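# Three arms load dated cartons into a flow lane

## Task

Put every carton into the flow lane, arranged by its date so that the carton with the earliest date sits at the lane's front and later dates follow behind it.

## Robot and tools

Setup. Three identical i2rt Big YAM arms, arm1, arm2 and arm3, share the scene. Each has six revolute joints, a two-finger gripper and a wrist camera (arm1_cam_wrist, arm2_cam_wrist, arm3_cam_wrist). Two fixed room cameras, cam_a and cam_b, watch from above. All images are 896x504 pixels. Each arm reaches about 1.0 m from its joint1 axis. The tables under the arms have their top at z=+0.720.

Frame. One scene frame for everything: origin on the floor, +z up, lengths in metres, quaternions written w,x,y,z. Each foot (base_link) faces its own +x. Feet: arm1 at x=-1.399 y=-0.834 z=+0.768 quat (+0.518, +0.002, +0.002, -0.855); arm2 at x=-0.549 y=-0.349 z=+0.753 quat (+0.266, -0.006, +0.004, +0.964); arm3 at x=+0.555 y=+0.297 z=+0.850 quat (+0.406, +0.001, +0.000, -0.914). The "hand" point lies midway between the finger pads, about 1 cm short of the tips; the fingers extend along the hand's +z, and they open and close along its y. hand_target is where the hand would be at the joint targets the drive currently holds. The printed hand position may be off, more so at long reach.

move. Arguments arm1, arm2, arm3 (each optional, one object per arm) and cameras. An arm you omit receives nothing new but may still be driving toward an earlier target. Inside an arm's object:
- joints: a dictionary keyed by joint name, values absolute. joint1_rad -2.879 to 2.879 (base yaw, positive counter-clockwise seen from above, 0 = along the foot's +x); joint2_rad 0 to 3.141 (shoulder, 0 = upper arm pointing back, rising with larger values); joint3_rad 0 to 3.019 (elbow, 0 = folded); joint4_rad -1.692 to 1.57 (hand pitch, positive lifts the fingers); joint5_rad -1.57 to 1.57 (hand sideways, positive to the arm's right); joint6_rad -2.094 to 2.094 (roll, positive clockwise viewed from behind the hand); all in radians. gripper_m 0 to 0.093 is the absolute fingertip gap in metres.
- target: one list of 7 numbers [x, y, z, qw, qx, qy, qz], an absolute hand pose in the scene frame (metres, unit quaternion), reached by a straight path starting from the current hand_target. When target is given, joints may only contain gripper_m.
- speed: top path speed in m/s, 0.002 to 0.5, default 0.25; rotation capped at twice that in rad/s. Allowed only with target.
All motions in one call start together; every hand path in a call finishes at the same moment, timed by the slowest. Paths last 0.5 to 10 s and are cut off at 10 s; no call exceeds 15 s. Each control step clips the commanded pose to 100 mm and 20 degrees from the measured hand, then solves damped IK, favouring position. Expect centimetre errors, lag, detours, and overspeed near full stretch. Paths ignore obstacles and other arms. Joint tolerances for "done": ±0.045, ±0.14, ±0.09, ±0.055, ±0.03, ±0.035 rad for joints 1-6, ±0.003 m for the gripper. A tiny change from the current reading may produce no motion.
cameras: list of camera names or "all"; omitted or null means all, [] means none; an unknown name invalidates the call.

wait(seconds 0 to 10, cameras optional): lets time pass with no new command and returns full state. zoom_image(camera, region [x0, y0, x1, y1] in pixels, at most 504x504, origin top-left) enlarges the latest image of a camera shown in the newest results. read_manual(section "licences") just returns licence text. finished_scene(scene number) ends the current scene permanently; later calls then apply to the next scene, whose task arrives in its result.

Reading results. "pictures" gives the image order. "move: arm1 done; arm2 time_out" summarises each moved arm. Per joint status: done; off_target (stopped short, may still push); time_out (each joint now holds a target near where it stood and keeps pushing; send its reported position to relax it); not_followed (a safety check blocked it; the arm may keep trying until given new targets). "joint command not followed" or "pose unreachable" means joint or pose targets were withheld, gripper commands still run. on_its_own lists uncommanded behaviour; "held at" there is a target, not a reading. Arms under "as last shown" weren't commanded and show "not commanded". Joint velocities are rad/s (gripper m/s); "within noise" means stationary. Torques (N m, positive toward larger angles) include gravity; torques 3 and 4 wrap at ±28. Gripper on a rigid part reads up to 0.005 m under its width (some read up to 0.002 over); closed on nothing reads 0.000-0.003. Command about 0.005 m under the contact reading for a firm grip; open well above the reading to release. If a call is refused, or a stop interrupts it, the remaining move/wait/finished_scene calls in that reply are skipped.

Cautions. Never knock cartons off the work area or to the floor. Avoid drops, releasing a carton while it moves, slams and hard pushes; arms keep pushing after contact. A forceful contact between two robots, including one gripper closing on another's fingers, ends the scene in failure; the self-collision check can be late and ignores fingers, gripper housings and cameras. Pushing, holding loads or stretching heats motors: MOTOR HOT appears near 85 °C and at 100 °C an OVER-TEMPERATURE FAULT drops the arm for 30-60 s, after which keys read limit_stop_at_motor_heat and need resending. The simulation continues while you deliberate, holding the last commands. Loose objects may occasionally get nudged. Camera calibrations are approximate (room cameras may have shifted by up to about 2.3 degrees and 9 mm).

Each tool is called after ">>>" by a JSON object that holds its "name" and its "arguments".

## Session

>>> {"name": "move", "arguments": {}}

Scene clock: 0.00 s.
Joint torques (N m): no reading
Heat: arm1: hottest joint1_rad 36 °C; arm2: hottest joint3_rad 40 °C; arm3: hottest joint3_rad 36 °C.
Joint velocities: within noise
arm1.joint_positions: joint1_rad=-0.673 joint2_rad=+0.309 joint3_rad=+1.652 joint4_rad=-1.445 joint5_rad=+0.074 joint6_rad=+0.649 gripper_m=+0.09396
arm1.joint_status: not commanded
arm1.hand: x=-1.4166 y=-0.8303 z=+1.4250 quat_wxyz=(-0.314, -0.735, +0.110, +0.590) (m; scene frame)
arm1.hand_target: x=-1.4143 y=-0.8293 z=+1.4309 quat_wxyz=(-0.317, -0.730, +0.109, +0.595) (m; scene frame)
arm1.hand_status: not commanded
arm2.joint_positions: joint1_rad=+0.476 joint2_rad=+0.332 joint3_rad=+1.575 joint4_rad=-1.257 joint5_rad=-0.072 joint6_rad=+0.112 gripper_m=+0.09396
arm2.joint_status: not commanded
arm2.hand: x=-0.6104 y=-0.3497 z=+1.4288 quat_wxyz=(+0.047, +0.714, -0.041, -0.697) (m; scene frame)
arm2.hand_target: x=-0.6039 y=-0.3501 z=+1.4336 quat_wxyz=(+0.046, +0.708, -0.040, -0.704) (m; scene frame)
arm2.hand_status: not commanded
arm3.joint_positions: joint1_rad=-0.550 joint2_rad=+0.600 joint3_rad=+1.480 joint4_rad=-1.361 joint5_rad=+0.227 joint6_rad=+0.219 gripper_m=+0.09396
arm3.joint_status: not commanded
arm3.hand: x=+0.3456 y=+0.2770 z=+1.4325 quat_wxyz=(-0.035, -0.852, +0.030, +0.522) (m; scene frame)
arm3.hand_target: x=+0.3492 y=+0.2781 z=+1.4412 quat_wxyz=(-0.038, -0.846, +0.031, +0.530) (m; scene frame)
arm3.hand_status: not commanded
pictures: arm1_cam_wrist, arm2_cam_wrist, arm3_cam_wrist, cam_a, cam_b
camera_calibration:
arm1_cam_wrist: T_world_to_cam=[[-0.233768, 0.772482, -0.590444, 1.15493], [0.800646, -0.191608, -0.567673, 1.7818], [-0.551651, -0.60544, -0.573693, -0.343166], [0, 0, 0, 1]] pos_world=[-1.34591, -0.758522, 1.49653]
arm2_cam_wrist: T_world_to_cam=[[0.00677818, 0.992873, -0.118983, 0.519388], [0.585577, -0.100392, -0.804376, 1.47966], [-0.810588, -0.0642217, -0.582084, 0.437273], [0, 0, 0, 1]] pos_world=[-0.515525, -0.339059, 1.50653]
arm3_cam_wrist: T_world_to_cam=[[0.0199287, 0.99421, -0.105595, -0.130142], [0.894939, -0.0648257, -0.441454, 0.342875], [-0.445743, -0.0857034, -0.891049, 1.57725], [0, 0, 0, 1]] pos_world=[0.398788, 0.286791, 1.54302]

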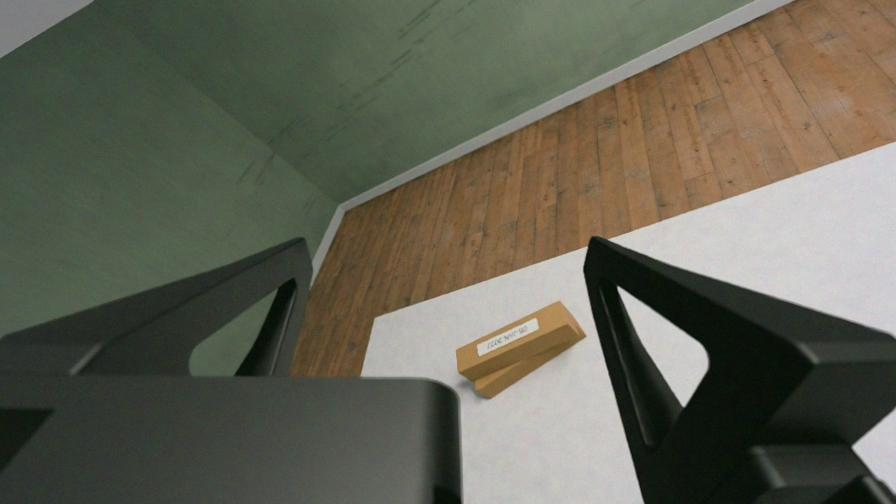

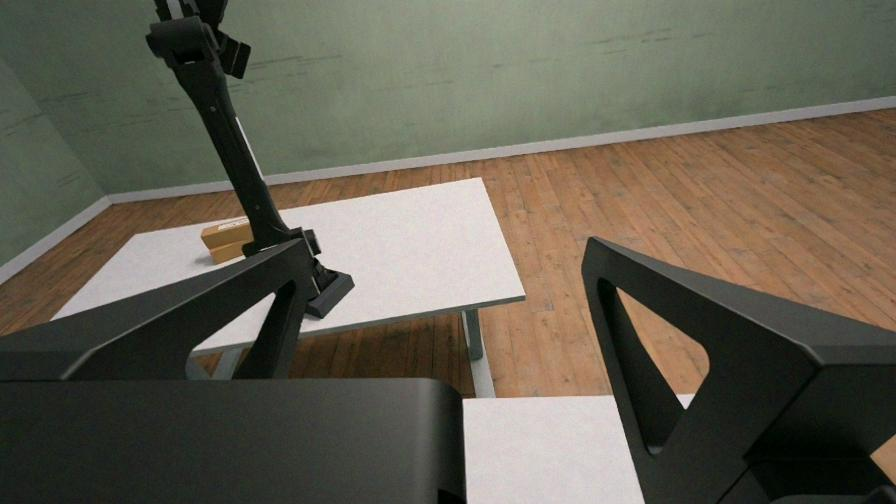

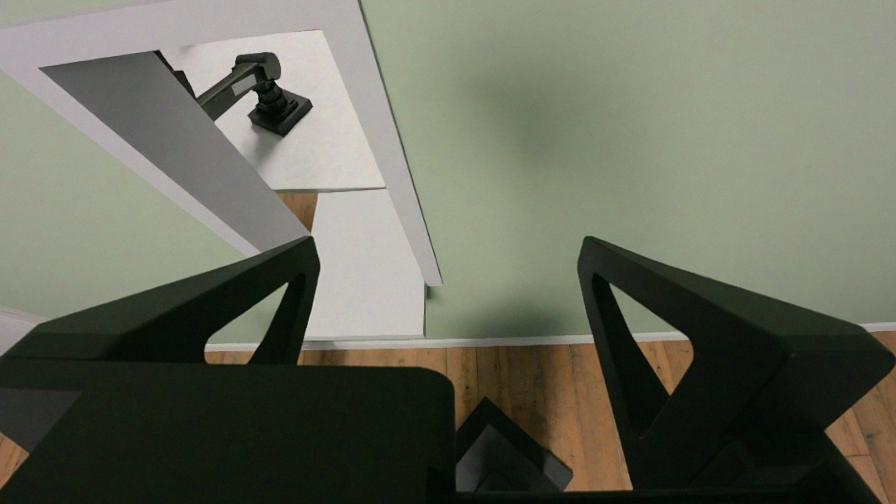

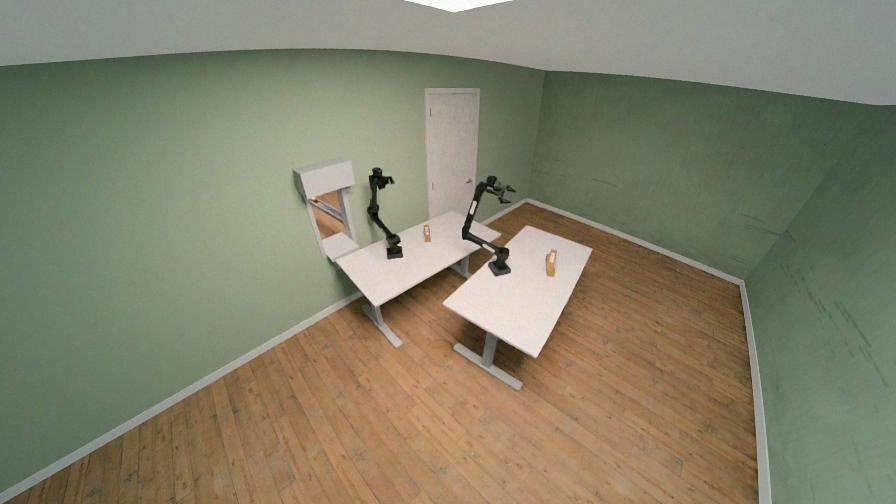

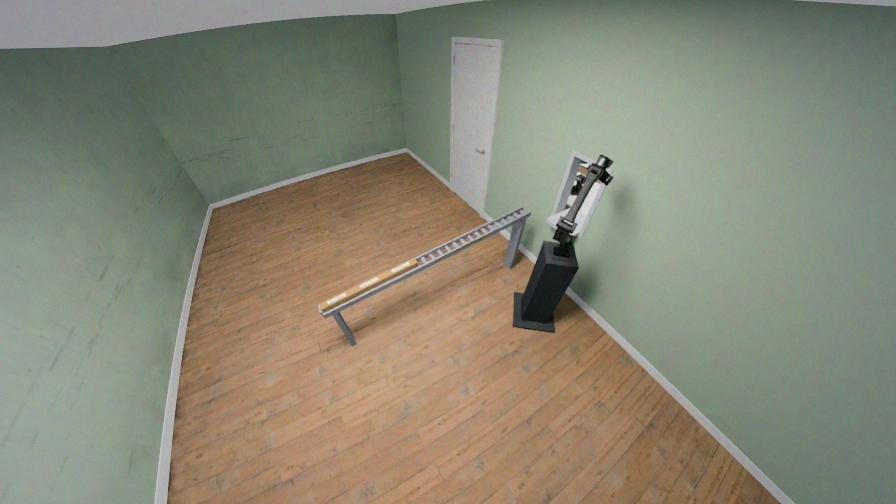

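>>> {"name": "move", "arguments": {"arm1": {"joints": {"joint1_rad": -0.18, "joint2_rad": 1.124, "joint3_rad": 1.049, "joint4_rad": -0.815, "joint5_rad": 0, "joint6_rad": 0, "gripper_m": 0.092}}, "arm2": {"joints": {"joint1_rad": 2.08, "joint2_rad": 1.054, "joint3_rad": 1.171, "joint4_rad": -1.007, "joint5_rad": 0, "joint6_rad": 0, "gripper_m": 0.092}}, "arm3": {"joints": {"joint1_rad": 1.782, "joint2_rad": 1.007, "joint3_rad": 1.171, "joint4_rad": -0.164, "joint5_rad": 0, "joint6_rad": 0, "gripper_m": 0.092}}, "cameras": ["arm1_cam_wrist", "arm2_cam_wrist", "arm3_cam_wrist"]}}

>>> {"name": "zoom_image", "arguments": {"camera": "arm3_cam_wrist", "region": [200, 0, 700, 300]}}

Scene clock: 21.23 s.
Joint torques (N m): arm1=[1.49 -9 12.33 1.7 0.06 -0.06] | arm2=[0.44 -5.83 11.47 1.99 0.01 -0.12] | arm3=[1.03 -10.52 15.53 2.48 0.04 -0.03]
Heat: arm1: hottest joint3_rad 37 °C; arm2: hottest joint3_rad 41 °C; arm3: hottest joint3_rad 38 °C.
move: arm1 done; arm2 done; arm3 done
Joint velocities: within noise
arm1.joint_positions: joint1_rad=-0.192 joint2_rad=+1.125 joint3_rad=+1.015 joint4_rad=-0.833 joint5_rad=+0.000 joint6_rad=+0.009 gripper_m=+0.09210
arm1.joint_status: all done
arm1.hand: x=-1.6765 y=-1.1819 z=+1.0253 quat_wxyz=(-0.133, -0.860, -0.409, +0.275)
arm1.hand_target: x=-1.6792 y=-1.1943 z=+1.0467 quat_wxyz=(-0.145, -0.848, -0.415, +0.298)
arm1.hand_status: not commanded
arm2.joint_positions: joint1_rad=+2.072 joint2_rad=+1.057 joint3_rad=+1.166 joint4_rad=-1.016 joint5_rad=-0.001 joint6_rad=+0.010 gripper_m=+0.09208
arm2.joint_status: all done
arm2.hand: x=-0.5682 y=-0.7708 z=+1.0991 quat_wxyz=(+0.234, +0.684, +0.650, -0.234)
arm2.hand_target: x=-0.5653 y=-0.7727 z=+1.1047 quat_wxyz=(+0.239, +0.676, +0.654, -0.240)
arm2.hand_status: not commanded
arm3.joint_positions: joint1_rad=+1.773 joint2_rad=+1.015 joint3_rad=+1.142 joint4_rad=-0.180 joint5_rad=+0.000 joint6_rad=+0.008 gripper_m=+0.09209
arm3.joint_status: all done
arm3.hand: x=+0.9877 y=+0.0410 z=+1.3743 quat_wxyz=(-0.665, -0.194, -0.699, +0.178)
arm3.hand_target: x=+0.9861 y=+0.0472 z=+1.4002 quat_wxyz=(-0.684, -0.183, -0.682, +0.183)
arm3.hand_status: not commanded
arm1_cam_wrist: T_world_to_cam=[[-0.787853, 0.615512, -0.0208266, -0.568704], [0.613763, 0.787507, 0.0559255, 1.9001], [0.0508238, 0.0312785, -0.998218, 1.26919], [0, 0, 0, 1]] pos_world=[-1.67877, -1.18599, 1.14882]
arm2_cam_wrist: T_world_to_cam=[[-0.998769, 0.0494549, -0.00379944, -0.527191], [0.0496004, 0.996073, -0.0733399, 0.884631], [0.000157505, -0.073438, -0.9973, 1.1625], [0, 0, 0, 1]] pos_world=[-0.570603, -0.769713, 1.22223]
arm3_cam_wrist: T_world_to_cam=[[-0.506223, -0.86204, -0.0249889, 0.570598], [-0.538763, 0.338742, -0.771355, 1.58021], [0.673404, -0.377015, -0.635915, 0.347305], [0, 0, 0, 1]] pos_world=[0.906332, 0.0875338, 1.45402]

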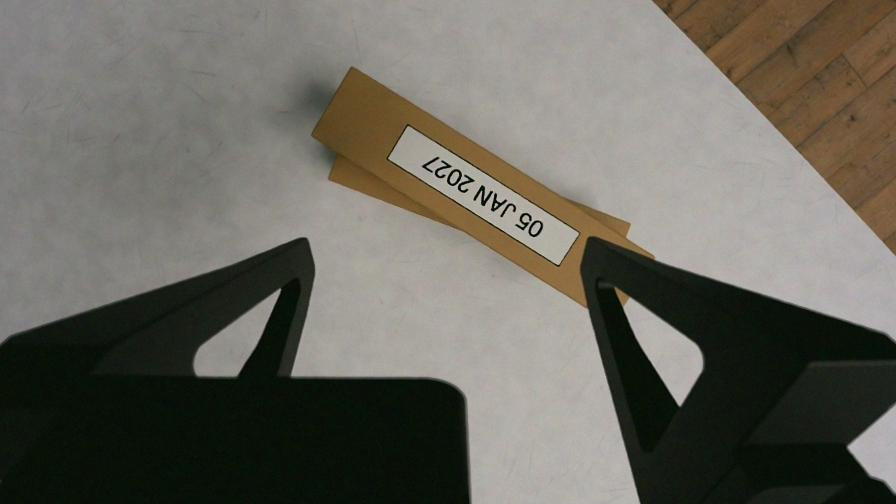

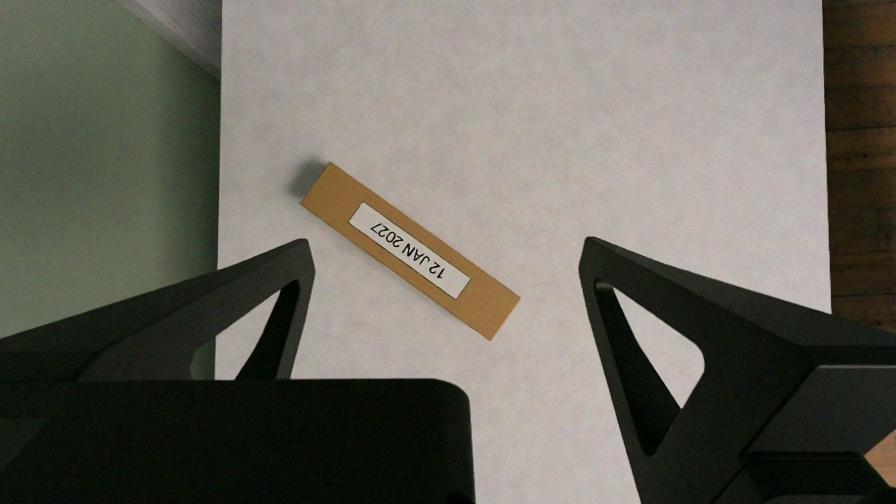

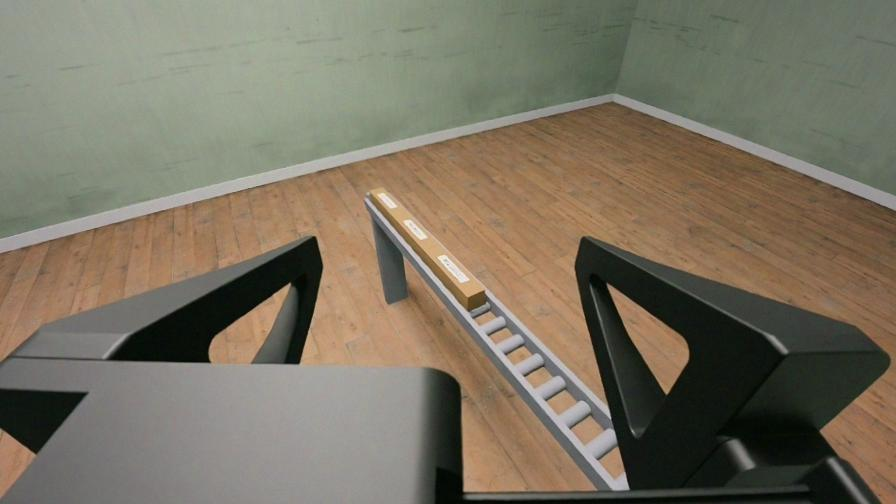

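Scaled by 1.008 (camera's finer frame: 1280x720).

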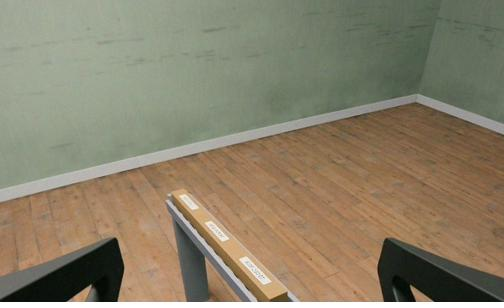

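>>> {"name": "zoom_image", "arguments": {"camera": "arm3_cam_wrist", "region": [360, 180, 500, 310]}}

>>> {"name": "zoom_image", "arguments": {"camera": "arm1_cam_wrist", "region": [300, 50, 670, 320]}}

Scaled by 3.600 (camera's finer frame: 1280x720).

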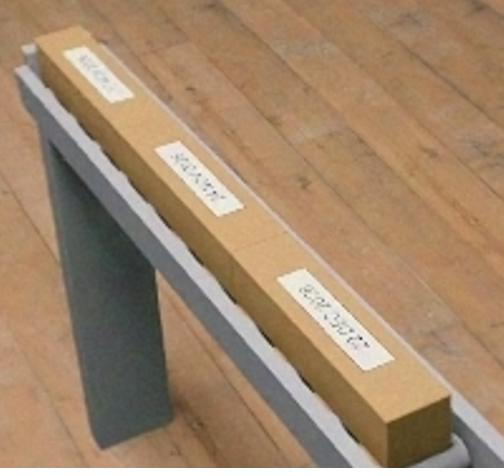

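Scaled by 1.362 (camera's finer frame: 1280x720).

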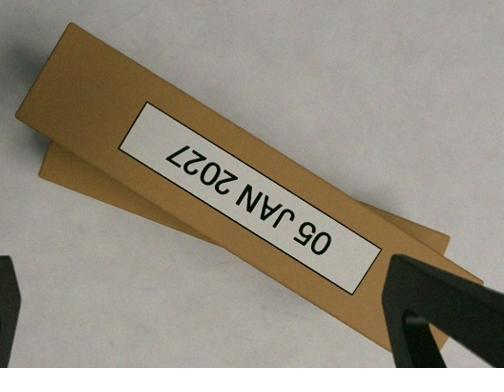

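>>> {"name": "move", "arguments": {"arm1": {"target": [-1.7098, -1.1928, 0.955, 0, 0.5729, 0.8196, 0], "speed": 0.3}, "arm3": {"joints": {"joint1_rad": -0.36, "joint2_rad": 0.8, "joint3_rad": 1.2, "joint4_rad": -1.3, "joint5_rad": 0, "joint6_rad": 0}}, "cameras": ["arm1_cam_wrist"]}}

Scene clock: 48.10 s.
Joint torques (N m): arm1=[0.56 -14.68 12.6 -0.36 0.05 -0.07] | arm2=[0.5 -5.89 11.45 1.98 0.01 -0.11] | arm3=[-0.79 -5.01 14.2 0.98 0.01 -0.03]
Heat: arm1: hottest joint3_rad 43 °C; arm2: hottest joint3_rad 44 °C; arm3: hottest joint3_rad 45 °C.
move: arm1 off_target; arm3 done
Joint velocities: within noise
arm1.joint_positions: joint1_rad=-0.233 joint2_rad=+1.583 joint3_rad=+1.344 joint4_rad=-1.365 joint5_rad=-0.003 joint6_rad=-1.056 gripper_m=+0.09210
arm1.joint_status: not commanded
arm1.hand: x=-1.6983 y=-1.1804 z=+0.9371 quat_wxyz=(-0.003, -0.576, -0.817, -0.019)
arm1.hand_target: x=-1.7091 y=-1.1921 z=+0.9552 quat_wxyz=(+0.000, -0.573, -0.820, +0.000)
arm1.hand_status: off_target (0.025 m and 2.3 deg from the pose sent, 0.079 m and 68.2 deg at the start)
arm2: as last shown
arm3.joint_positions: joint1_rad=-0.349 joint2_rad=+0.808 joint3_rad=+1.173 joint4_rad=-1.290 joint5_rad=+0.001 joint6_rad=+0.008 gripper_m=+0.09209
arm3.joint_status: all done
arm3.hand: x=+0.2759 y=+0.1508 z=+1.2409 quat_wxyz=(-0.078, -0.921, -0.225, +0.307)
arm3.hand_target: x=+0.2769 y=+0.1550 z=+1.2552 quat_wxyz=(-0.078, -0.918, -0.223, +0.319)
arm3.hand_status: not commanded
arm1_cam_wrist: T_world_to_cam=[[-0.939372, -0.337688, -0.0595549, -1.93483], [-0.2956, 0.709467, 0.639748, -0.266298], [-0.173783, 0.618565, -0.766274, 1.27656], [0, 0, 0, 1]] pos_world=[-1.6744, -1.25407, 1.03333]

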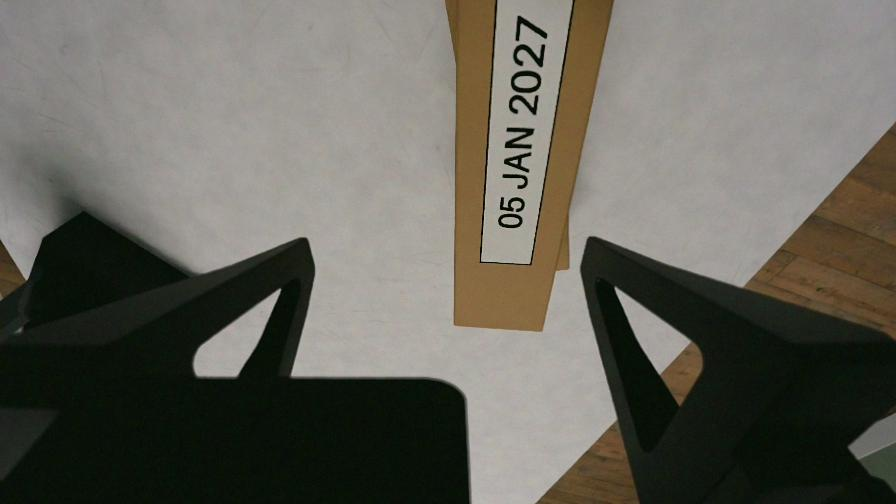

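>>> {"name": "move", "arguments": {"arm1": {"target": [-1.732, -1.190, 0.895, 0, 0.5729, 0.8196, 0], "speed": 0.15}, "cameras": ["arm1_cam_wrist"]}}

Scene clock: 63.47 s.
Joint torques (N m): arm1=[0.26 -16.21 8.51 0.49 0.03 -0.07] | arm2=[0.5 -5.83 11.47 1.98 0.01 -0.12] | arm3=[-0.73 -5.13 14.13 1.05 0.02 -0.02]
Heat: arm1: hottest joint3_rad 43 °C; arm2: hottest joint3_rad 46 °C; arm3: hottest joint3_rad 45 °C.
move: arm1 done
Joint velocities: within noise
arm1.joint_positions: joint1_rad=-0.257 joint2_rad=+1.664 joint3_rad=+1.324 joint4_rad=-1.243 joint5_rad=-0.003 joint6_rad=-1.094 gripper_m=+0.09210
arm1.joint_status: not commanded
arm1.hand: x=-1.7231 y=-1.1908 z=+0.8927 quat_wxyz=(-0.002, -0.571, -0.821, -0.009)
arm1.hand_target: x=-1.7320 y=-1.1898 z=+0.8951 quat_wxyz=(+0.000, -0.573, -0.819, +0.000)
arm1.hand_status: done (0.009 m and 1.1 deg from the pose sent, 0.055 m and 2.3 deg at the start)
arm2, arm3: as last shown
arm1_cam_wrist: T_world_to_cam=[[-0.935311, -0.35141, -0.0412728, -1.99], [-0.296777, 0.715638, 0.632286, -0.225833], [-0.192655, 0.603633, -0.773635, 1.20101], [0, 0, 0, 1]] pos_world=[-1.69691, -1.26266, 0.989801]

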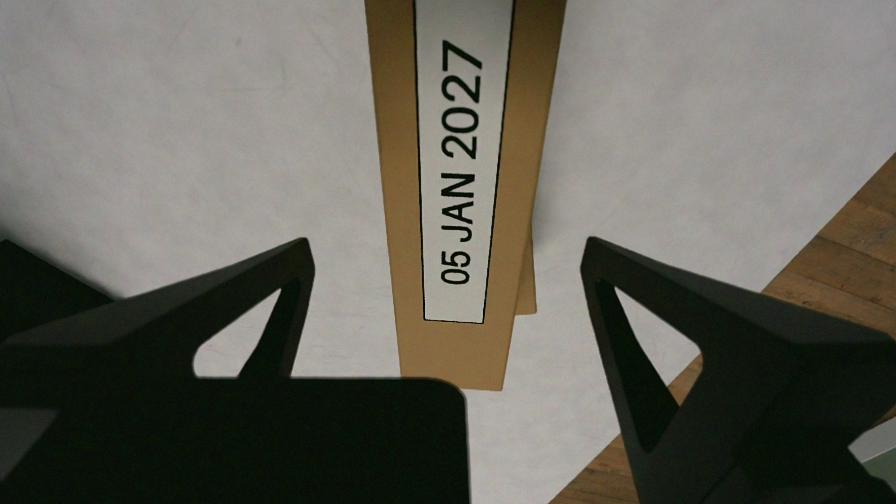

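>>> {"name": "move", "arguments": {"arm1": {"target": [-1.7275, -1.1910, 0.817, 0, 0.5729, 0.8196, 0], "speed": 0.12}, "cameras": ["arm1_cam_wrist"]}}

Scene clock: 72.77 s.
Joint torques (N m): arm1=[0.15 -16.62 7.61 0.5 0.02 0.03] | arm2=[0.5 -5.89 11.48 1.99 0.01 -0.11] | arm3=[-0.85 -5.3 14.19 0.95 0.02 -0.02]
Heat: arm1: hottest joint3_rad 43 °C; arm2: hottest joint3_rad 47 °C; arm3: hottest joint3_rad 45 °C.
move: arm1 done
Joint velocities: within noise
arm1.joint_positions: joint1_rad=-0.257 joint2_rad=+1.744 joint3_rad=+1.210 joint4_rad=-1.046 joint5_rad=-0.003 joint6_rad=-1.095 gripper_m=+0.09210
arm1.joint_status: not commanded
arm1.hand: x=-1.7221 y=-1.1895 z=+0.8164 quat_wxyz=(-0.001, -0.571, -0.821, -0.007)
arm1.hand_target: x=-1.7275 y=-1.1909 z=+0.8170 quat_wxyz=(+0.000, -0.573, -0.820, +0.000)
arm1.hand_status: done (0.006 m and 0.9 deg from the pose sent, 0.076 m and 1.1 deg at the start)
arm2, arm3: as last shown
arm1_cam_wrist: T_world_to_cam=[[-0.935112, -0.352282, -0.0382531, -1.99488], [-0.295932, 0.717003, 0.631134, -0.174205], [-0.19491, 0.601502, -0.77473, 1.13583], [0, 0, 0, 1]] pos_world=[-1.69561, -1.26106, 0.913597]

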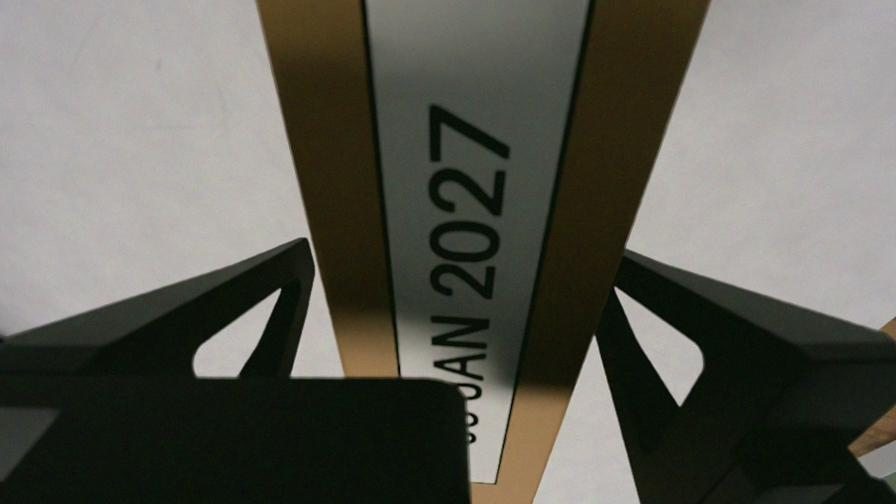

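>>> {"name": "move", "arguments": {"arm1": {"joints": {"gripper_m": 0.054}}, "cameras": []}}

>>> {"name": "move", "arguments": {"arm1": {"target": [-1.7275, -1.1910, 0.93, 0, 0.5729, 0.8196, 0], "speed": 0.2}, "cameras": ["arm1_cam_wrist"]}}

Scene clock: 82.07 s.
Joint torques (N m): arm1=[0.03 -16.38 7.6 0.24 -0.01 0.02] | arm2=[0.44 -5.83 11.45 1.98 0.01 -0.11] | arm3=[-0.85 -5.07 14.19 1.03 0.02 -0.03]
Heat: arm1: hottest joint3_rad 43 °C; arm2: hottest joint3_rad 47 °C; arm3: hottest joint3_rad 45 °C.
move: arm1 off_target
Joint velocities: within noise
arm1.joint_positions: joint1_rad=-0.257 joint2_rad=+1.744 joint3_rad=+1.210 joint4_rad=-1.038 joint5_rad=-0.002 joint6_rad=-1.094 gripper_m=+0.06034
arm1.joint_status: gripper_m off_target (ended at +0.06036, target +0.05400)
arm1.hand: x=-1.7235 y=-1.1908 z=+0.8164 quat_wxyz=(+0.000, -0.571, -0.821, -0.003)
arm1.hand_target: x=-1.7275 y=-1.1909 z=+0.8170 quat_wxyz=(+0.000, -0.573, -0.820, +0.000)
arm1.hand_status: not commanded
arm2, arm3: as last shown

Scene clock: 83.53 s.
Joint torques (N m): arm1=[0.09 -17.44 13.41 -0.47 -0.03 0.01] | arm2=[0.5 -5.83 11.45 1.98 0.01 -0.11] | arm3=[-0.67 -5.13 14.22 0.99 0.01 -0.04]
Heat: arm1: hottest joint3_rad 43 °C; arm2: hottest joint3_rad 47 °C; arm3: hottest joint3_rad 45 °C.
move: arm1 off_target
Joint velocities: within noise
arm1.joint_positions: joint1_rad=-0.257 joint2_rad=+1.646 joint3_rad=+1.311 joint4_rad=-1.304 joint5_rad=-0.002 joint6_rad=-1.094 gripper_m=+0.06034
arm1.joint_status: not commanded
arm1.hand: x=-1.7101 y=-1.1762 z=+0.8971 quat_wxyz=(-0.005, -0.571, -0.820, -0.036)
arm1.hand_target: x=-1.7262 y=-1.1894 z=+0.9302 quat_wxyz=(+0.000, -0.573, -0.820, +0.000)
arm1.hand_status: off_target (0.040 m and 4.2 deg from the pose sent, 0.114 m and 0.5 deg at the start)
arm2, arm3: as last shown
arm1_cam_wrist: T_world_to_cam=[[-0.933071, -0.348296, -0.0898299, -1.92145], [-0.319817, 0.68905, 0.650328, -0.322096], [-0.164609, 0.635531, -0.754324, 1.26631], [0, 0, 0, 1]] pos_world=[-1.68742, -1.25207, 0.992069]

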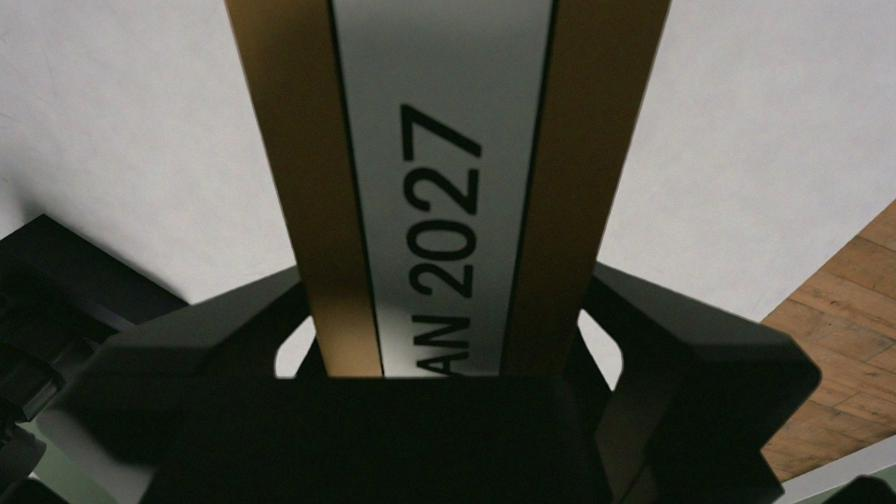

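>>> {"name": "move", "arguments": {"arm1": {"joints": {"joint1_rad": 0.3, "joint2_rad": 1.60, "joint3_rad": 1.62, "joint4_rad": -1.57, "joint5_rad": 0, "joint6_rad": -0.17}}, "cameras": ["arm1_cam_wrist"]}}

>>> {"name": "zoom_image", "arguments": {"camera": "arm1_cam_wrist", "region": [560, 100, 896, 420]}}

Scene clock: 106.27 s.
Joint torques (N m): arm1=[-0.21 -19.55 13 -0.42 -0.01 0.14] | arm2=[0.5 -5.83 11.47 1.98 0.01 -0.11] | arm3=[-0.73 -5.07 14.17 0.95 0.03 -0.02]
Heat: arm1: hottest joint3_rad 47 °C; arm2: hottest joint3_rad 49 °C; arm3: hottest joint3_rad 46 °C.
move: arm1 done
Joint velocities: within noise
arm1.joint_positions: joint1_rad=+0.312 joint2_rad=+1.636 joint3_rad=+1.561 joint4_rad=-1.557 joint5_rad=+0.000 joint6_rad=-0.179 gripper_m=+0.06033
arm1.joint_status: all done
arm1.hand: x=-1.4804 y=-1.3084 z=+0.9950 quat_wxyz=(+0.018, -0.703, -0.710, -0.028)
arm1.hand_target: x=-1.4874 y=-1.3151 z=+1.0336 quat_wxyz=(-0.005, -0.711, -0.703, +0.006)
arm1.hand_status: not commanded
arm2, arm3: as last shown
arm1_cam_wrist: T_world_to_cam=[[-0.999183, -0.0120367, -0.0385763, -1.45327], [-0.034966, 0.736074, 0.675997, 0.236427], [0.0202582, 0.676794, -0.735894, 1.77121], [0, 0, 0, 1]] pos_world=[-1.4797, -1.39027, 1.08754]

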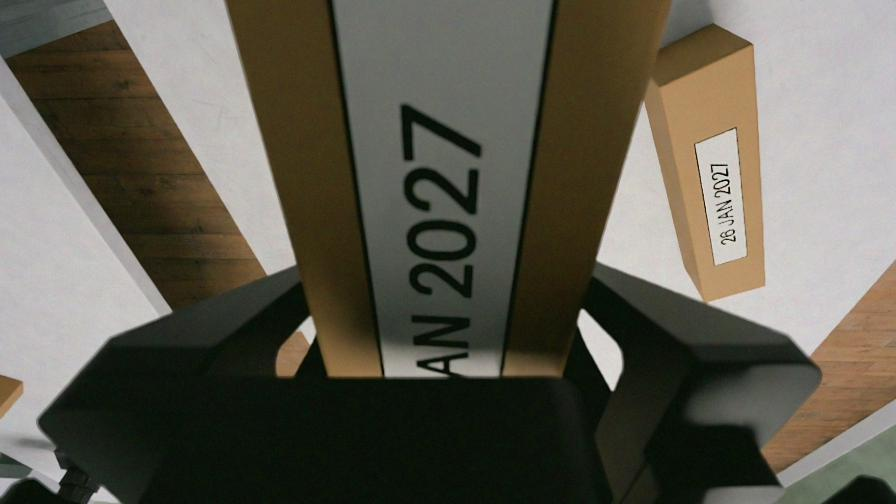

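Scaled by 1.500 (camera's finer frame: 1280x720).

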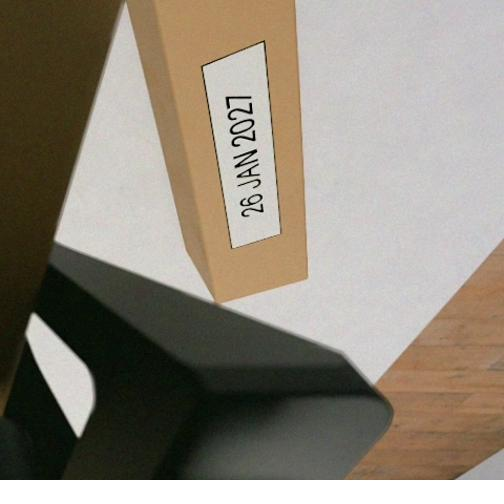

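>>> {"name": "move", "arguments": {"arm1": {"joints": {"joint1_rad": 2.54, "joint6_rad": 1.57}}, "cameras": []}}

>>> {"name": "move", "arguments": {"arm1": {"target": [-0.872, -0.512, 0.92, 0, 0.5, 0.86603, 0], "speed": 0.3}, "cameras": ["arm1_cam_wrist", "cam_a"]}}

Scene clock: 117.77 s.
Joint torques (N m): arm1=[1.14 -20.01 13.05 -0.47 0.2 0.16] | arm2=[0.5 -5.83 11.47 1.98 0.01 -0.11] | arm3=[-0.73 -5.19 14.19 0.95 0 -0.03]
Heat: arm1: hottest joint3_rad 46 °C; arm2: hottest joint3_rad 49 °C; arm3: hottest joint3_rad 46 °C.
move: arm1 done
Joint velocities: within noise
arm1.joint_positions: joint1_rad=+2.538 joint2_rad=+1.643 joint3_rad=+1.561 joint4_rad=-1.557 joint5_rad=-0.001 joint6_rad=+1.561 gripper_m=+0.06035
arm1.joint_status: all done
arm1.hand: x=-0.9738 y=-0.6108 z=+0.9966 quat_wxyz=(+0.019, -0.511, -0.859, +0.026)
arm1.hand_target: x=-0.9681 y=-0.6072 z=+1.0387 quat_wxyz=(-0.005, -0.515, -0.857, -0.012)
arm1.hand_status: not commanded
arm2, arm3: as last shown

Scene clock: 119.37 s.
Joint torques (N m): arm1=[1.14 -25.17 13.71 -0.29 0.26 0.15] | arm2=[0.44 -5.89 11.45 1.98 0.01 -0.11] | arm3=[-0.73 -5.19 14.17 1.01 0 -0.03]
Heat: arm1: hottest joint3_rad 46 °C; arm2: hottest joint3_rad 49 °C; arm3: hottest joint3_rad 46 °C.
move: arm1 off_target
Joint velocities: within noise
arm1.joint_positions: joint1_rad=+2.593 joint2_rad=+2.031 joint3_rad=+1.772 joint4_rad=-1.428 joint5_rad=+0.001 joint6_rad=+1.588 gripper_m=+0.06035
arm1.joint_status: not commanded
arm1.hand: x=-0.8916 y=-0.5305 z=+0.8680 quat_wxyz=(+0.028, -0.499, -0.865, +0.048)
arm1.hand_target: x=-0.8753 y=-0.5140 z=+0.9202 quat_wxyz=(+0.000, -0.500, -0.866, +0.000)
arm1.hand_status: off_target (0.059 m and 6.4 deg from the pose sent, 0.161 m and 4.0 deg at the start)
arm2.joint_positions: joint1_rad=+2.072 joint2_rad=+1.057 joint3_rad=+1.166 joint4_rad=-1.016 joint5_rad=-0.001 joint6_rad=+0.010 gripper_m=+0.09208
arm2.joint_status: not commanded
arm2.hand: x=-0.5682 y=-0.7708 z=+1.0991 quat_wxyz=(+0.234, +0.684, +0.650, -0.234)
arm2.hand_target: x=-0.5653 y=-0.7727 z=+1.1047 quat_wxyz=(+0.239, +0.676, +0.654, -0.240)
arm2.hand_status: not commanded
arm3: as last shown
arm1_cam_wrist: T_world_to_cam=[[-0.860613, -0.501728, 0.0872603, -1.10589], [-0.344824, 0.700202, 0.625151, -0.480781], [-0.374756, 0.507924, -0.77561, 0.732073], [0, 0, 0, 1]] pos_world=[-0.843177, -0.590049, 0.964864]

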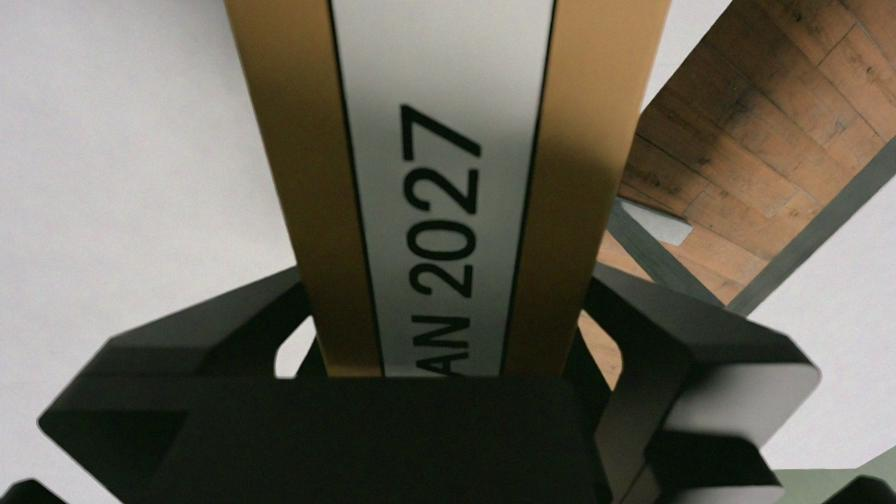

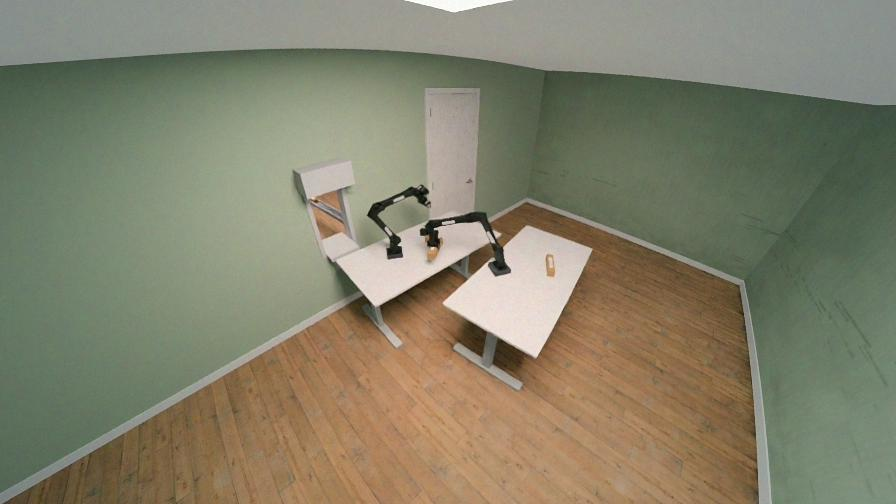

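>>> {"name": "move", "arguments": {"arm1": {"target": [-0.872, -0.512, 0.80, 0, 0.5, 0.86603, 0], "speed": 0.15}, "cameras": ["arm1_cam_wrist"]}}

Scene clock: 122.70 s.
Joint torques (N m): arm1=[1.61 -26.11 8.65 0.2 0.23 0.13] | arm2=[0.38 -5.83 11.47 1.98 0.01 -0.12] | arm3=[-0.67 -5.25 14.22 1.02 0.03 -0.02]
Heat: arm1: hottest joint3_rad 46 °C; arm2: hottest joint3_rad 49 °C; arm3: hottest joint3_rad 46 °C.
move: arm1 off_target
Joint velocities: within noise
arm1.joint_positions: joint1_rad=+2.593 joint2_rad=+2.124 joint3_rad=+1.660 joint4_rad=-1.175 joint5_rad=+0.001 joint6_rad=+1.590 gripper_m=+0.06035
arm1.joint_status: not commanded
arm1.hand: x=-0.8812 y=-0.5239 z=+0.7713 quat_wxyz=(+0.016, -0.500, -0.865, +0.027)
arm1.hand_target: x=-0.8726 y=-0.5124 z=+0.7999 quat_wxyz=(+0.000, -0.500, -0.866, +0.000)
arm1.hand_status: off_target (0.032 m and 3.6 deg from the pose sent, 0.073 m and 6.4 deg at the start)
arm2: as last shown
arm3.joint_positions: joint1_rad=-0.349 joint2_rad=+0.808 joint3_rad=+1.173 joint4_rad=-1.290 joint5_rad=+0.001 joint6_rad=+0.008 gripper_m=+0.09209
arm3.joint_status: not commanded
arm3.hand: x=+0.2759 y=+0.1508 z=+1.2409 quat_wxyz=(-0.078, -0.921, -0.225, +0.307)
arm3.hand_target: x=+0.2769 y=+0.1550 z=+1.2552 quat_wxyz=(-0.078, -0.918, -0.223, +0.319)
arm3.hand_status: not commanded
arm1_cam_wrist: T_world_to_cam=[[-0.863873, -0.502207, 0.0388745, -1.05103], [-0.370148, 0.685263, 0.62722, -0.453218], [-0.341633, 0.527449, -0.777872, 0.698815], [0, 0, 0, 1]] pos_world=[-0.83698, -0.585852, 0.868714]

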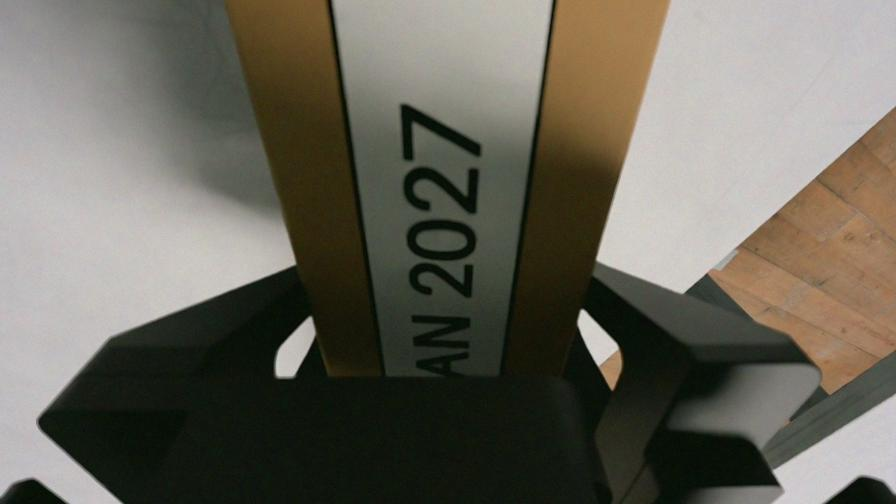

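>>> {"name": "move", "arguments": {"arm1": {"target": [-0.872, -0.512, 0.778, 0, 0.5, 0.86603, 0], "speed": 0.06}, "cameras": ["arm1_cam_wrist"]}}

Scene clock: 125.17 s.
Joint torques (N m): arm1=[1.67 -23.41 7.87 0.99 0.23 0.12] | arm2=[0.5 -5.83 11.45 1.99 0.02 -0.11] | arm3=[-0.79 -4.95 14.19 1.06 0.01 -0.02]
Heat: arm1: hottest joint3_rad 46 °C; arm2: hottest joint3_rad 50 °C; arm3: hottest joint3_rad 46 °C.
move: arm1 off_target
Joint velocities: within noise
arm1.joint_positions: joint1_rad=+2.593 joint2_rad=+2.124 joint3_rad=+1.653 joint4_rad=-1.152 joint5_rad=+0.002 joint6_rad=+1.590 gripper_m=+0.06035
arm1.joint_status: not commanded
arm1.hand: x=-0.8787 y=-0.5225 z=+0.7688 quat_wxyz=(+0.012, -0.501, -0.865, +0.020)
arm1.hand_target: x=-0.8722 y=-0.5121 z=+0.7782 quat_wxyz=(+0.000, -0.500, -0.866, +0.000)
arm1.hand_status: off_target (0.015 m and 2.7 deg from the pose sent, 0.016 m and 3.6 deg at the start)
arm2, arm3: as last shown
arm1_cam_wrist: T_world_to_cam=[[-0.864709, -0.501767, 0.0225455, -1.03598], [-0.378534, 0.680527, 0.627371, -0.461577], [-0.330137, 0.533959, -0.778394, 0.710815], [0, 0, 0, 1]] pos_world=[-0.835881, -0.585253, 0.866231]

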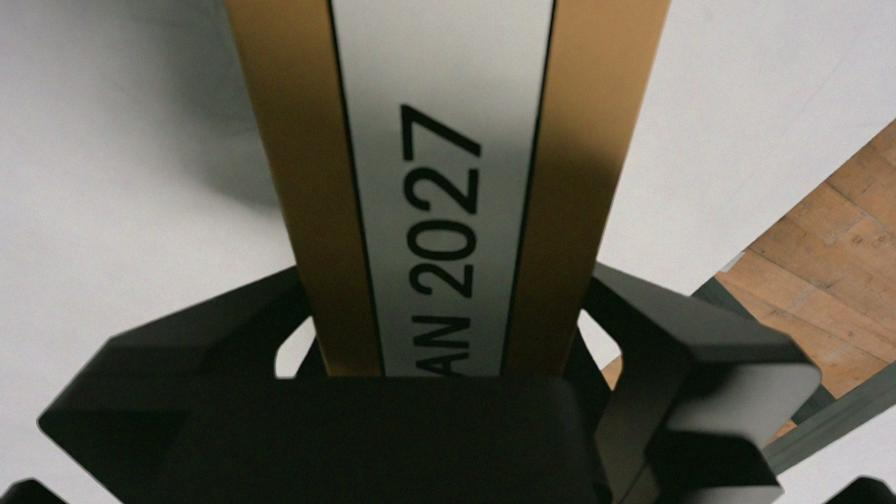

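>>> {"name": "move", "arguments": {"arm1": {"target": [-0.874, -0.514, 0.766, 0, 0.5, 0.86603, 0], "speed": 0.06}, "cameras": []}}

>>> {"name": "move", "arguments": {"arm1": {"target": [-0.876, -0.516, 0.766, 0, 0.5, 0.86603, 0], "speed": 0.1, "joints": {"gripper_m": 0.092}}, "cameras": ["arm1_cam_wrist"]}}

Scene clock: 131.00 s.
Joint torques (N m): arm1=[1.55 -21.71 7.58 1.21 0.22 0.11] | arm2=[0.5 -5.77 11.45 1.98 0.01 -0.11] | arm3=[-0.79 -5.19 14.13 1.05 0.02 -0.03]
Heat: arm1: hottest joint3_rad 45 °C; arm2: hottest joint3_rad 50 °C; arm3: hottest joint3_rad 46 °C.
move: arm1 done
Joint velocities: within noise
arm1.joint_positions: joint1_rad=+2.593 joint2_rad=+2.115 joint3_rad=+1.635 joint4_rad=-1.129 joint5_rad=+0.002 joint6_rad=+1.590 gripper_m=+0.06036
arm1.joint_status: not commanded
arm1.hand: x=-0.8792 y=-0.5228 z=+0.7678 quat_wxyz=(+0.009, -0.501, -0.865, +0.014)
arm1.hand_target: x=-0.8742 y=-0.5141 z=+0.7663 quat_wxyz=(+0.000, -0.500, -0.866, +0.000)
arm1.hand_status: done (0.010 m and 1.9 deg from the pose sent, 0.010 m and 2.7 deg at the start)
arm2, arm3: as last shown

Scene clock: 131.97 s.
Joint torques (N m): arm1=[1.55 -22.59 7.46 0.47 0.23 0.09] | arm2=[0.44 -5.83 11.45 1.98 0.02 -0.11] | arm3=[-0.85 -5.07 14.2 0.99 0.03 -0.03]
Heat: arm1: hottest joint3_rad 45 °C; arm2: hottest joint3_rad 50 °C; arm3: hottest joint3_rad 46 °C.
move: arm1 done
Joint velocities: within noise
arm1.joint_positions: joint1_rad=+2.593 joint2_rad=+2.116 joint3_rad=+1.625 joint4_rad=-1.100 joint5_rad=+0.002 joint6_rad=+1.590 gripper_m=+0.09192
arm1.joint_status: all done
arm1.hand: x=-0.8771 y=-0.5215 z=+0.7634 quat_wxyz=(+0.005, -0.501, -0.865, +0.007)
arm1.hand_target: x=-0.8761 y=-0.5160 z=+0.7660 quat_wxyz=(+0.000, -0.500, -0.866, +0.000)
arm1.hand_status: done (0.006 m and 0.9 deg from the pose sent, 0.008 m and 1.9 deg at the start)
arm2, arm3: as last shown
arm1_cam_wrist: T_world_to_cam=[[-0.864955, -0.50178, -0.0083676, -1.01063], [-0.395108, 0.670608, 0.627833, -0.478322], [-0.309423, 0.546354, -0.778303, 0.731223], [0, 0, 0, 1]] pos_world=[-0.836884, -0.585855, 0.860963]

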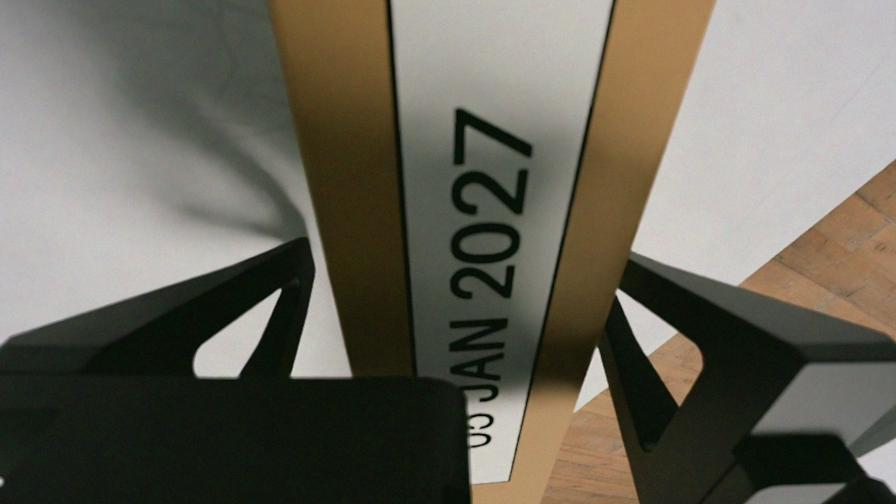

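>>> {"name": "move", "arguments": {"arm1": {"target": [-0.882, -0.522, 0.88, 0, 0.5, 0.86603, 0], "speed": 0.2}, "cameras": []}}

>>> {"name": "move", "arguments": {"arm1": {"target": [-1.03, -0.61, 0.96, 0, 0.5, 0.86603, 0], "speed": 0.35}, "cameras": ["arm1_cam_wrist"]}}

Scene clock: 147.97 s.
Joint torques (N m): arm1=[1.32 -21.01 11.64 -0.34 0.23 0.07] | arm2=[0.5 -5.83 11.47 1.98 0.02 -0.11] | arm3=[-0.62 -5.01 14.19 1.01 0.02 -0.01]
Heat: arm1: hottest joint3_rad 44 °C; arm2: hottest joint3_rad 50 °C; arm3: hottest joint3_rad 47 °C.
move: arm1 off_target
Joint velocities: within noise
arm1.joint_positions: joint1_rad=+2.593 joint2_rad=+1.979 joint3_rad=+1.679 joint4_rad=-1.312 joint5_rad=+0.002 joint6_rad=+1.590 gripper_m=+0.09193
arm1.joint_status: not commanded
arm1.hand: x=-0.8934 y=-0.5317 z=+0.8626 quat_wxyz=(+0.010, -0.501, -0.865, +0.016)
arm1.hand_target: x=-0.8827 y=-0.5224 z=+0.8803 quat_wxyz=(+0.000, -0.500, -0.866, -0.001)
arm1.hand_status: off_target (0.023 m and 2.1 deg from the pose sent, 0.117 m and 0.9 deg at the start)
arm2, arm3: as last shown

Scene clock: 149.43 s.
Joint torques (N m): arm1=[1.55 -13.04 8.7 -0.25 0.24 0.12] | arm2=[0.5 -5.83 11.47 1.98 0.02 -0.11] | arm3=[-0.62 -5.13 14.13 0.94 0.02 -0.03]
Heat: arm1: hottest joint3_rad 44 °C; arm2: hottest joint3_rad 50 °C; arm3: hottest joint3_rad 47 °C.
move: arm1 done
Joint velocities: within noise
arm1.joint_positions: joint1_rad=+2.593 joint2_rad=+1.486 joint3_rad=+1.284 joint4_rad=-1.362 joint5_rad=+0.002 joint6_rad=+1.590 gripper_m=+0.09193
arm1.joint_status: not commanded
arm1.hand: x=-1.0274 y=-0.6126 z=+0.9606 quat_wxyz=(-0.002, -0.501, -0.865, -0.005)
arm1.hand_target: x=-1.0300 y=-0.6100 z=+0.9599 quat_wxyz=(+0.000, -0.500, -0.866, +0.000)
arm1.hand_status: done (0.004 m and 0.6 deg from the pose sent, 0.185 m and 2.1 deg at the start)
arm2, arm3: as last shown
arm1_cam_wrist: T_world_to_cam=[[-0.864503, -0.501375, -0.0354687, -1.15799], [-0.409614, 0.66187, 0.627809, -0.620666], [-0.291292, 0.557271, -0.777559, 0.912605], [0, 0, 0, 1]] pos_world=[-0.989488, -0.678358, 1.05819]

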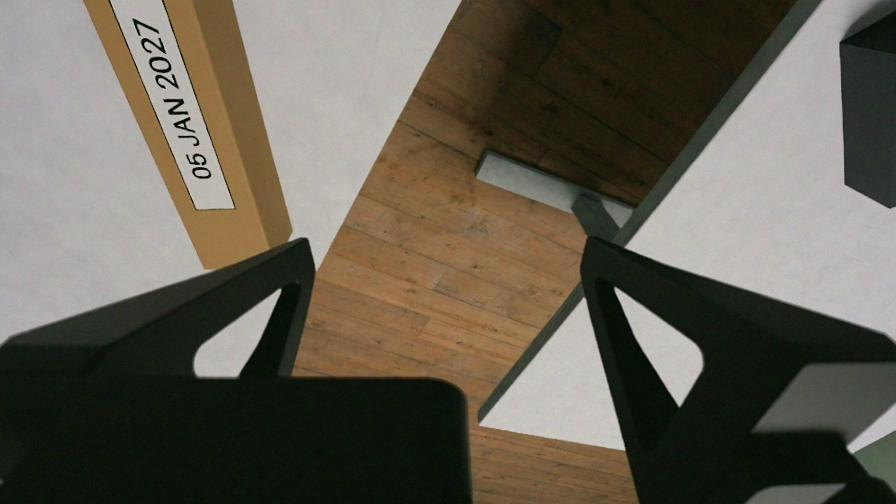

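>>> {"name": "move", "arguments": {"arm1": {"joints": {"joint1_rad": -0.24, "joint2_rad": 1.60, "joint3_rad": 1.38, "joint4_rad": -1.36, "joint5_rad": 0, "joint6_rad": -1.274}}, "arm2": {"joints": {"joint2_rad": 1.297, "joint3_rad": 1.11, "joint4_rad": -1.384, "joint6_rad": 1.515}}, "cameras": ["arm1_cam_wrist"]}}

>>> {"name": "move", "arguments": {"arm2": {"joints": {"joint1_rad": 1.007}}, "cameras": ["arm2_cam_wrist"]}}

Scene clock: 177.83 s.
Joint torques (N m): arm1=[0.32 -16.97 10.22 -0.16 -0.07 -0.08] | arm2=[0.5 -8.12 9.44 -0.12 0.11 0.1] | arm3=[-0.73 -5.25 14.22 1.03 0.03 -0.03]
Heat: arm1: hottest joint3_rad 44 °C; arm2: hottest joint3_rad 51 °C; arm3: hottest joint3_rad 47 °C.
move: arm1 done; arm2 done
Joint velocities: within noise
arm1.joint_positions: joint1_rad=-0.234 joint2_rad=+1.616 joint3_rad=+1.354 joint4_rad=-1.354 joint5_rad=+0.001 joint6_rad=-1.265 gripper_m=+0.09197
arm1.joint_status: all done
arm1.hand: x=-1.7043 y=-1.1850 z=+0.9262 quat_wxyz=(-0.004, -0.489, -0.872, -0.025)
arm1.hand_target: x=-1.7105 y=-1.1885 z=+0.9428 quat_wxyz=(-0.001, -0.487, -0.873, -0.007)
arm1.hand_status: not commanded
arm2.joint_positions: joint1_rad=+2.072 joint2_rad=+1.298 joint3_rad=+1.114 joint4_rad=-1.375 joint5_rad=-0.001 joint6_rad=+1.504 gripper_m=+0.09208
arm2.joint_status: all done
arm2.hand: x=-0.5645 y=-0.7101 z=+0.9550 quat_wxyz=(+0.012, +1.000, +0.015, +0.005)
arm2.hand_target: x=-0.5618 y=-0.7067 z=+0.9538 quat_wxyz=(+0.006, +1.000, +0.013, +0.005)
arm2.hand_status: not commanded
arm3: as last shown
arm1_cam_wrist: T_world_to_cam=[[-0.848937, -0.523491, -0.0725495, -1.99662], [-0.442537, 0.629087, 0.639071, -0.602847], [-0.288908, 0.574636, -0.765719, 1.02131], [0, 0, 0, 1]] pos_world=[-1.66673, -1.25285, 1.02244]

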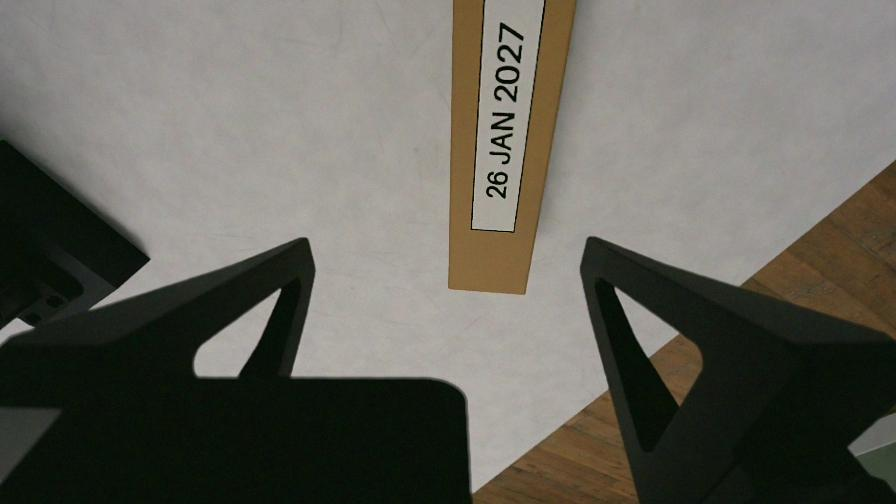

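Scene clock: 179.50 s.
Joint torques (N m): arm1=[0.15 -16.97 10.22 -0.16 -0.07 -0.06] | arm2=[-0.44 -8.18 9.43 -0.13 0.04 0.09] | arm3=[-0.79 -4.95 14.16 1.02 0.02 -0.02]
Heat: arm1: hottest joint3_rad 44 °C; arm2: hottest joint3_rad 51 °C; arm3: hottest joint3_rad 47 °C.
move: arm2 done
Joint velocities: within noise
arm1, arm3: as last shown
arm2.joint_positions: joint1_rad=+1.014 joint2_rad=+1.298 joint3_rad=+1.114 joint4_rad=-1.375 joint5_rad=+0.001 joint6_rad=+1.504 gripper_m=+0.09208
arm2.joint_status: all done
arm2.hand: x=-0.8742 y=-0.5124 z=+0.9498 quat_wxyz=(+0.007, +0.870, -0.492, +0.003)
arm2.hand_target: x=-0.8722 y=-0.5086 z=+0.9485 quat_wxyz=(+0.003, +0.866, -0.500, +0.007)
arm2.hand_status: not commanded
arm2_cam_wrist: T_world_to_cam=[[0.854618, 0.519247, 0.00333792, 1.00801], [0.422682, -0.699389, 0.576363, -0.528372], [0.301609, -0.491159, -0.817187, 0.91105], [0, 0, 0, 1]] pos_world=[-0.912907, -0.445471, 1.04567]

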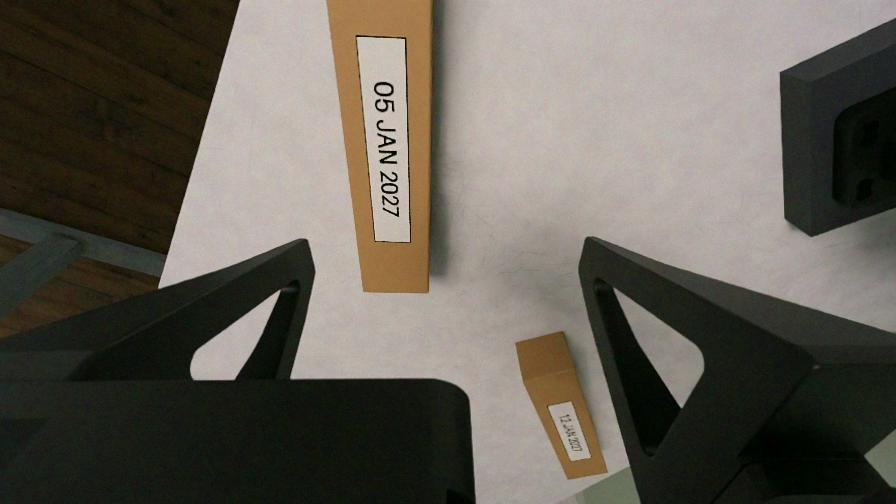

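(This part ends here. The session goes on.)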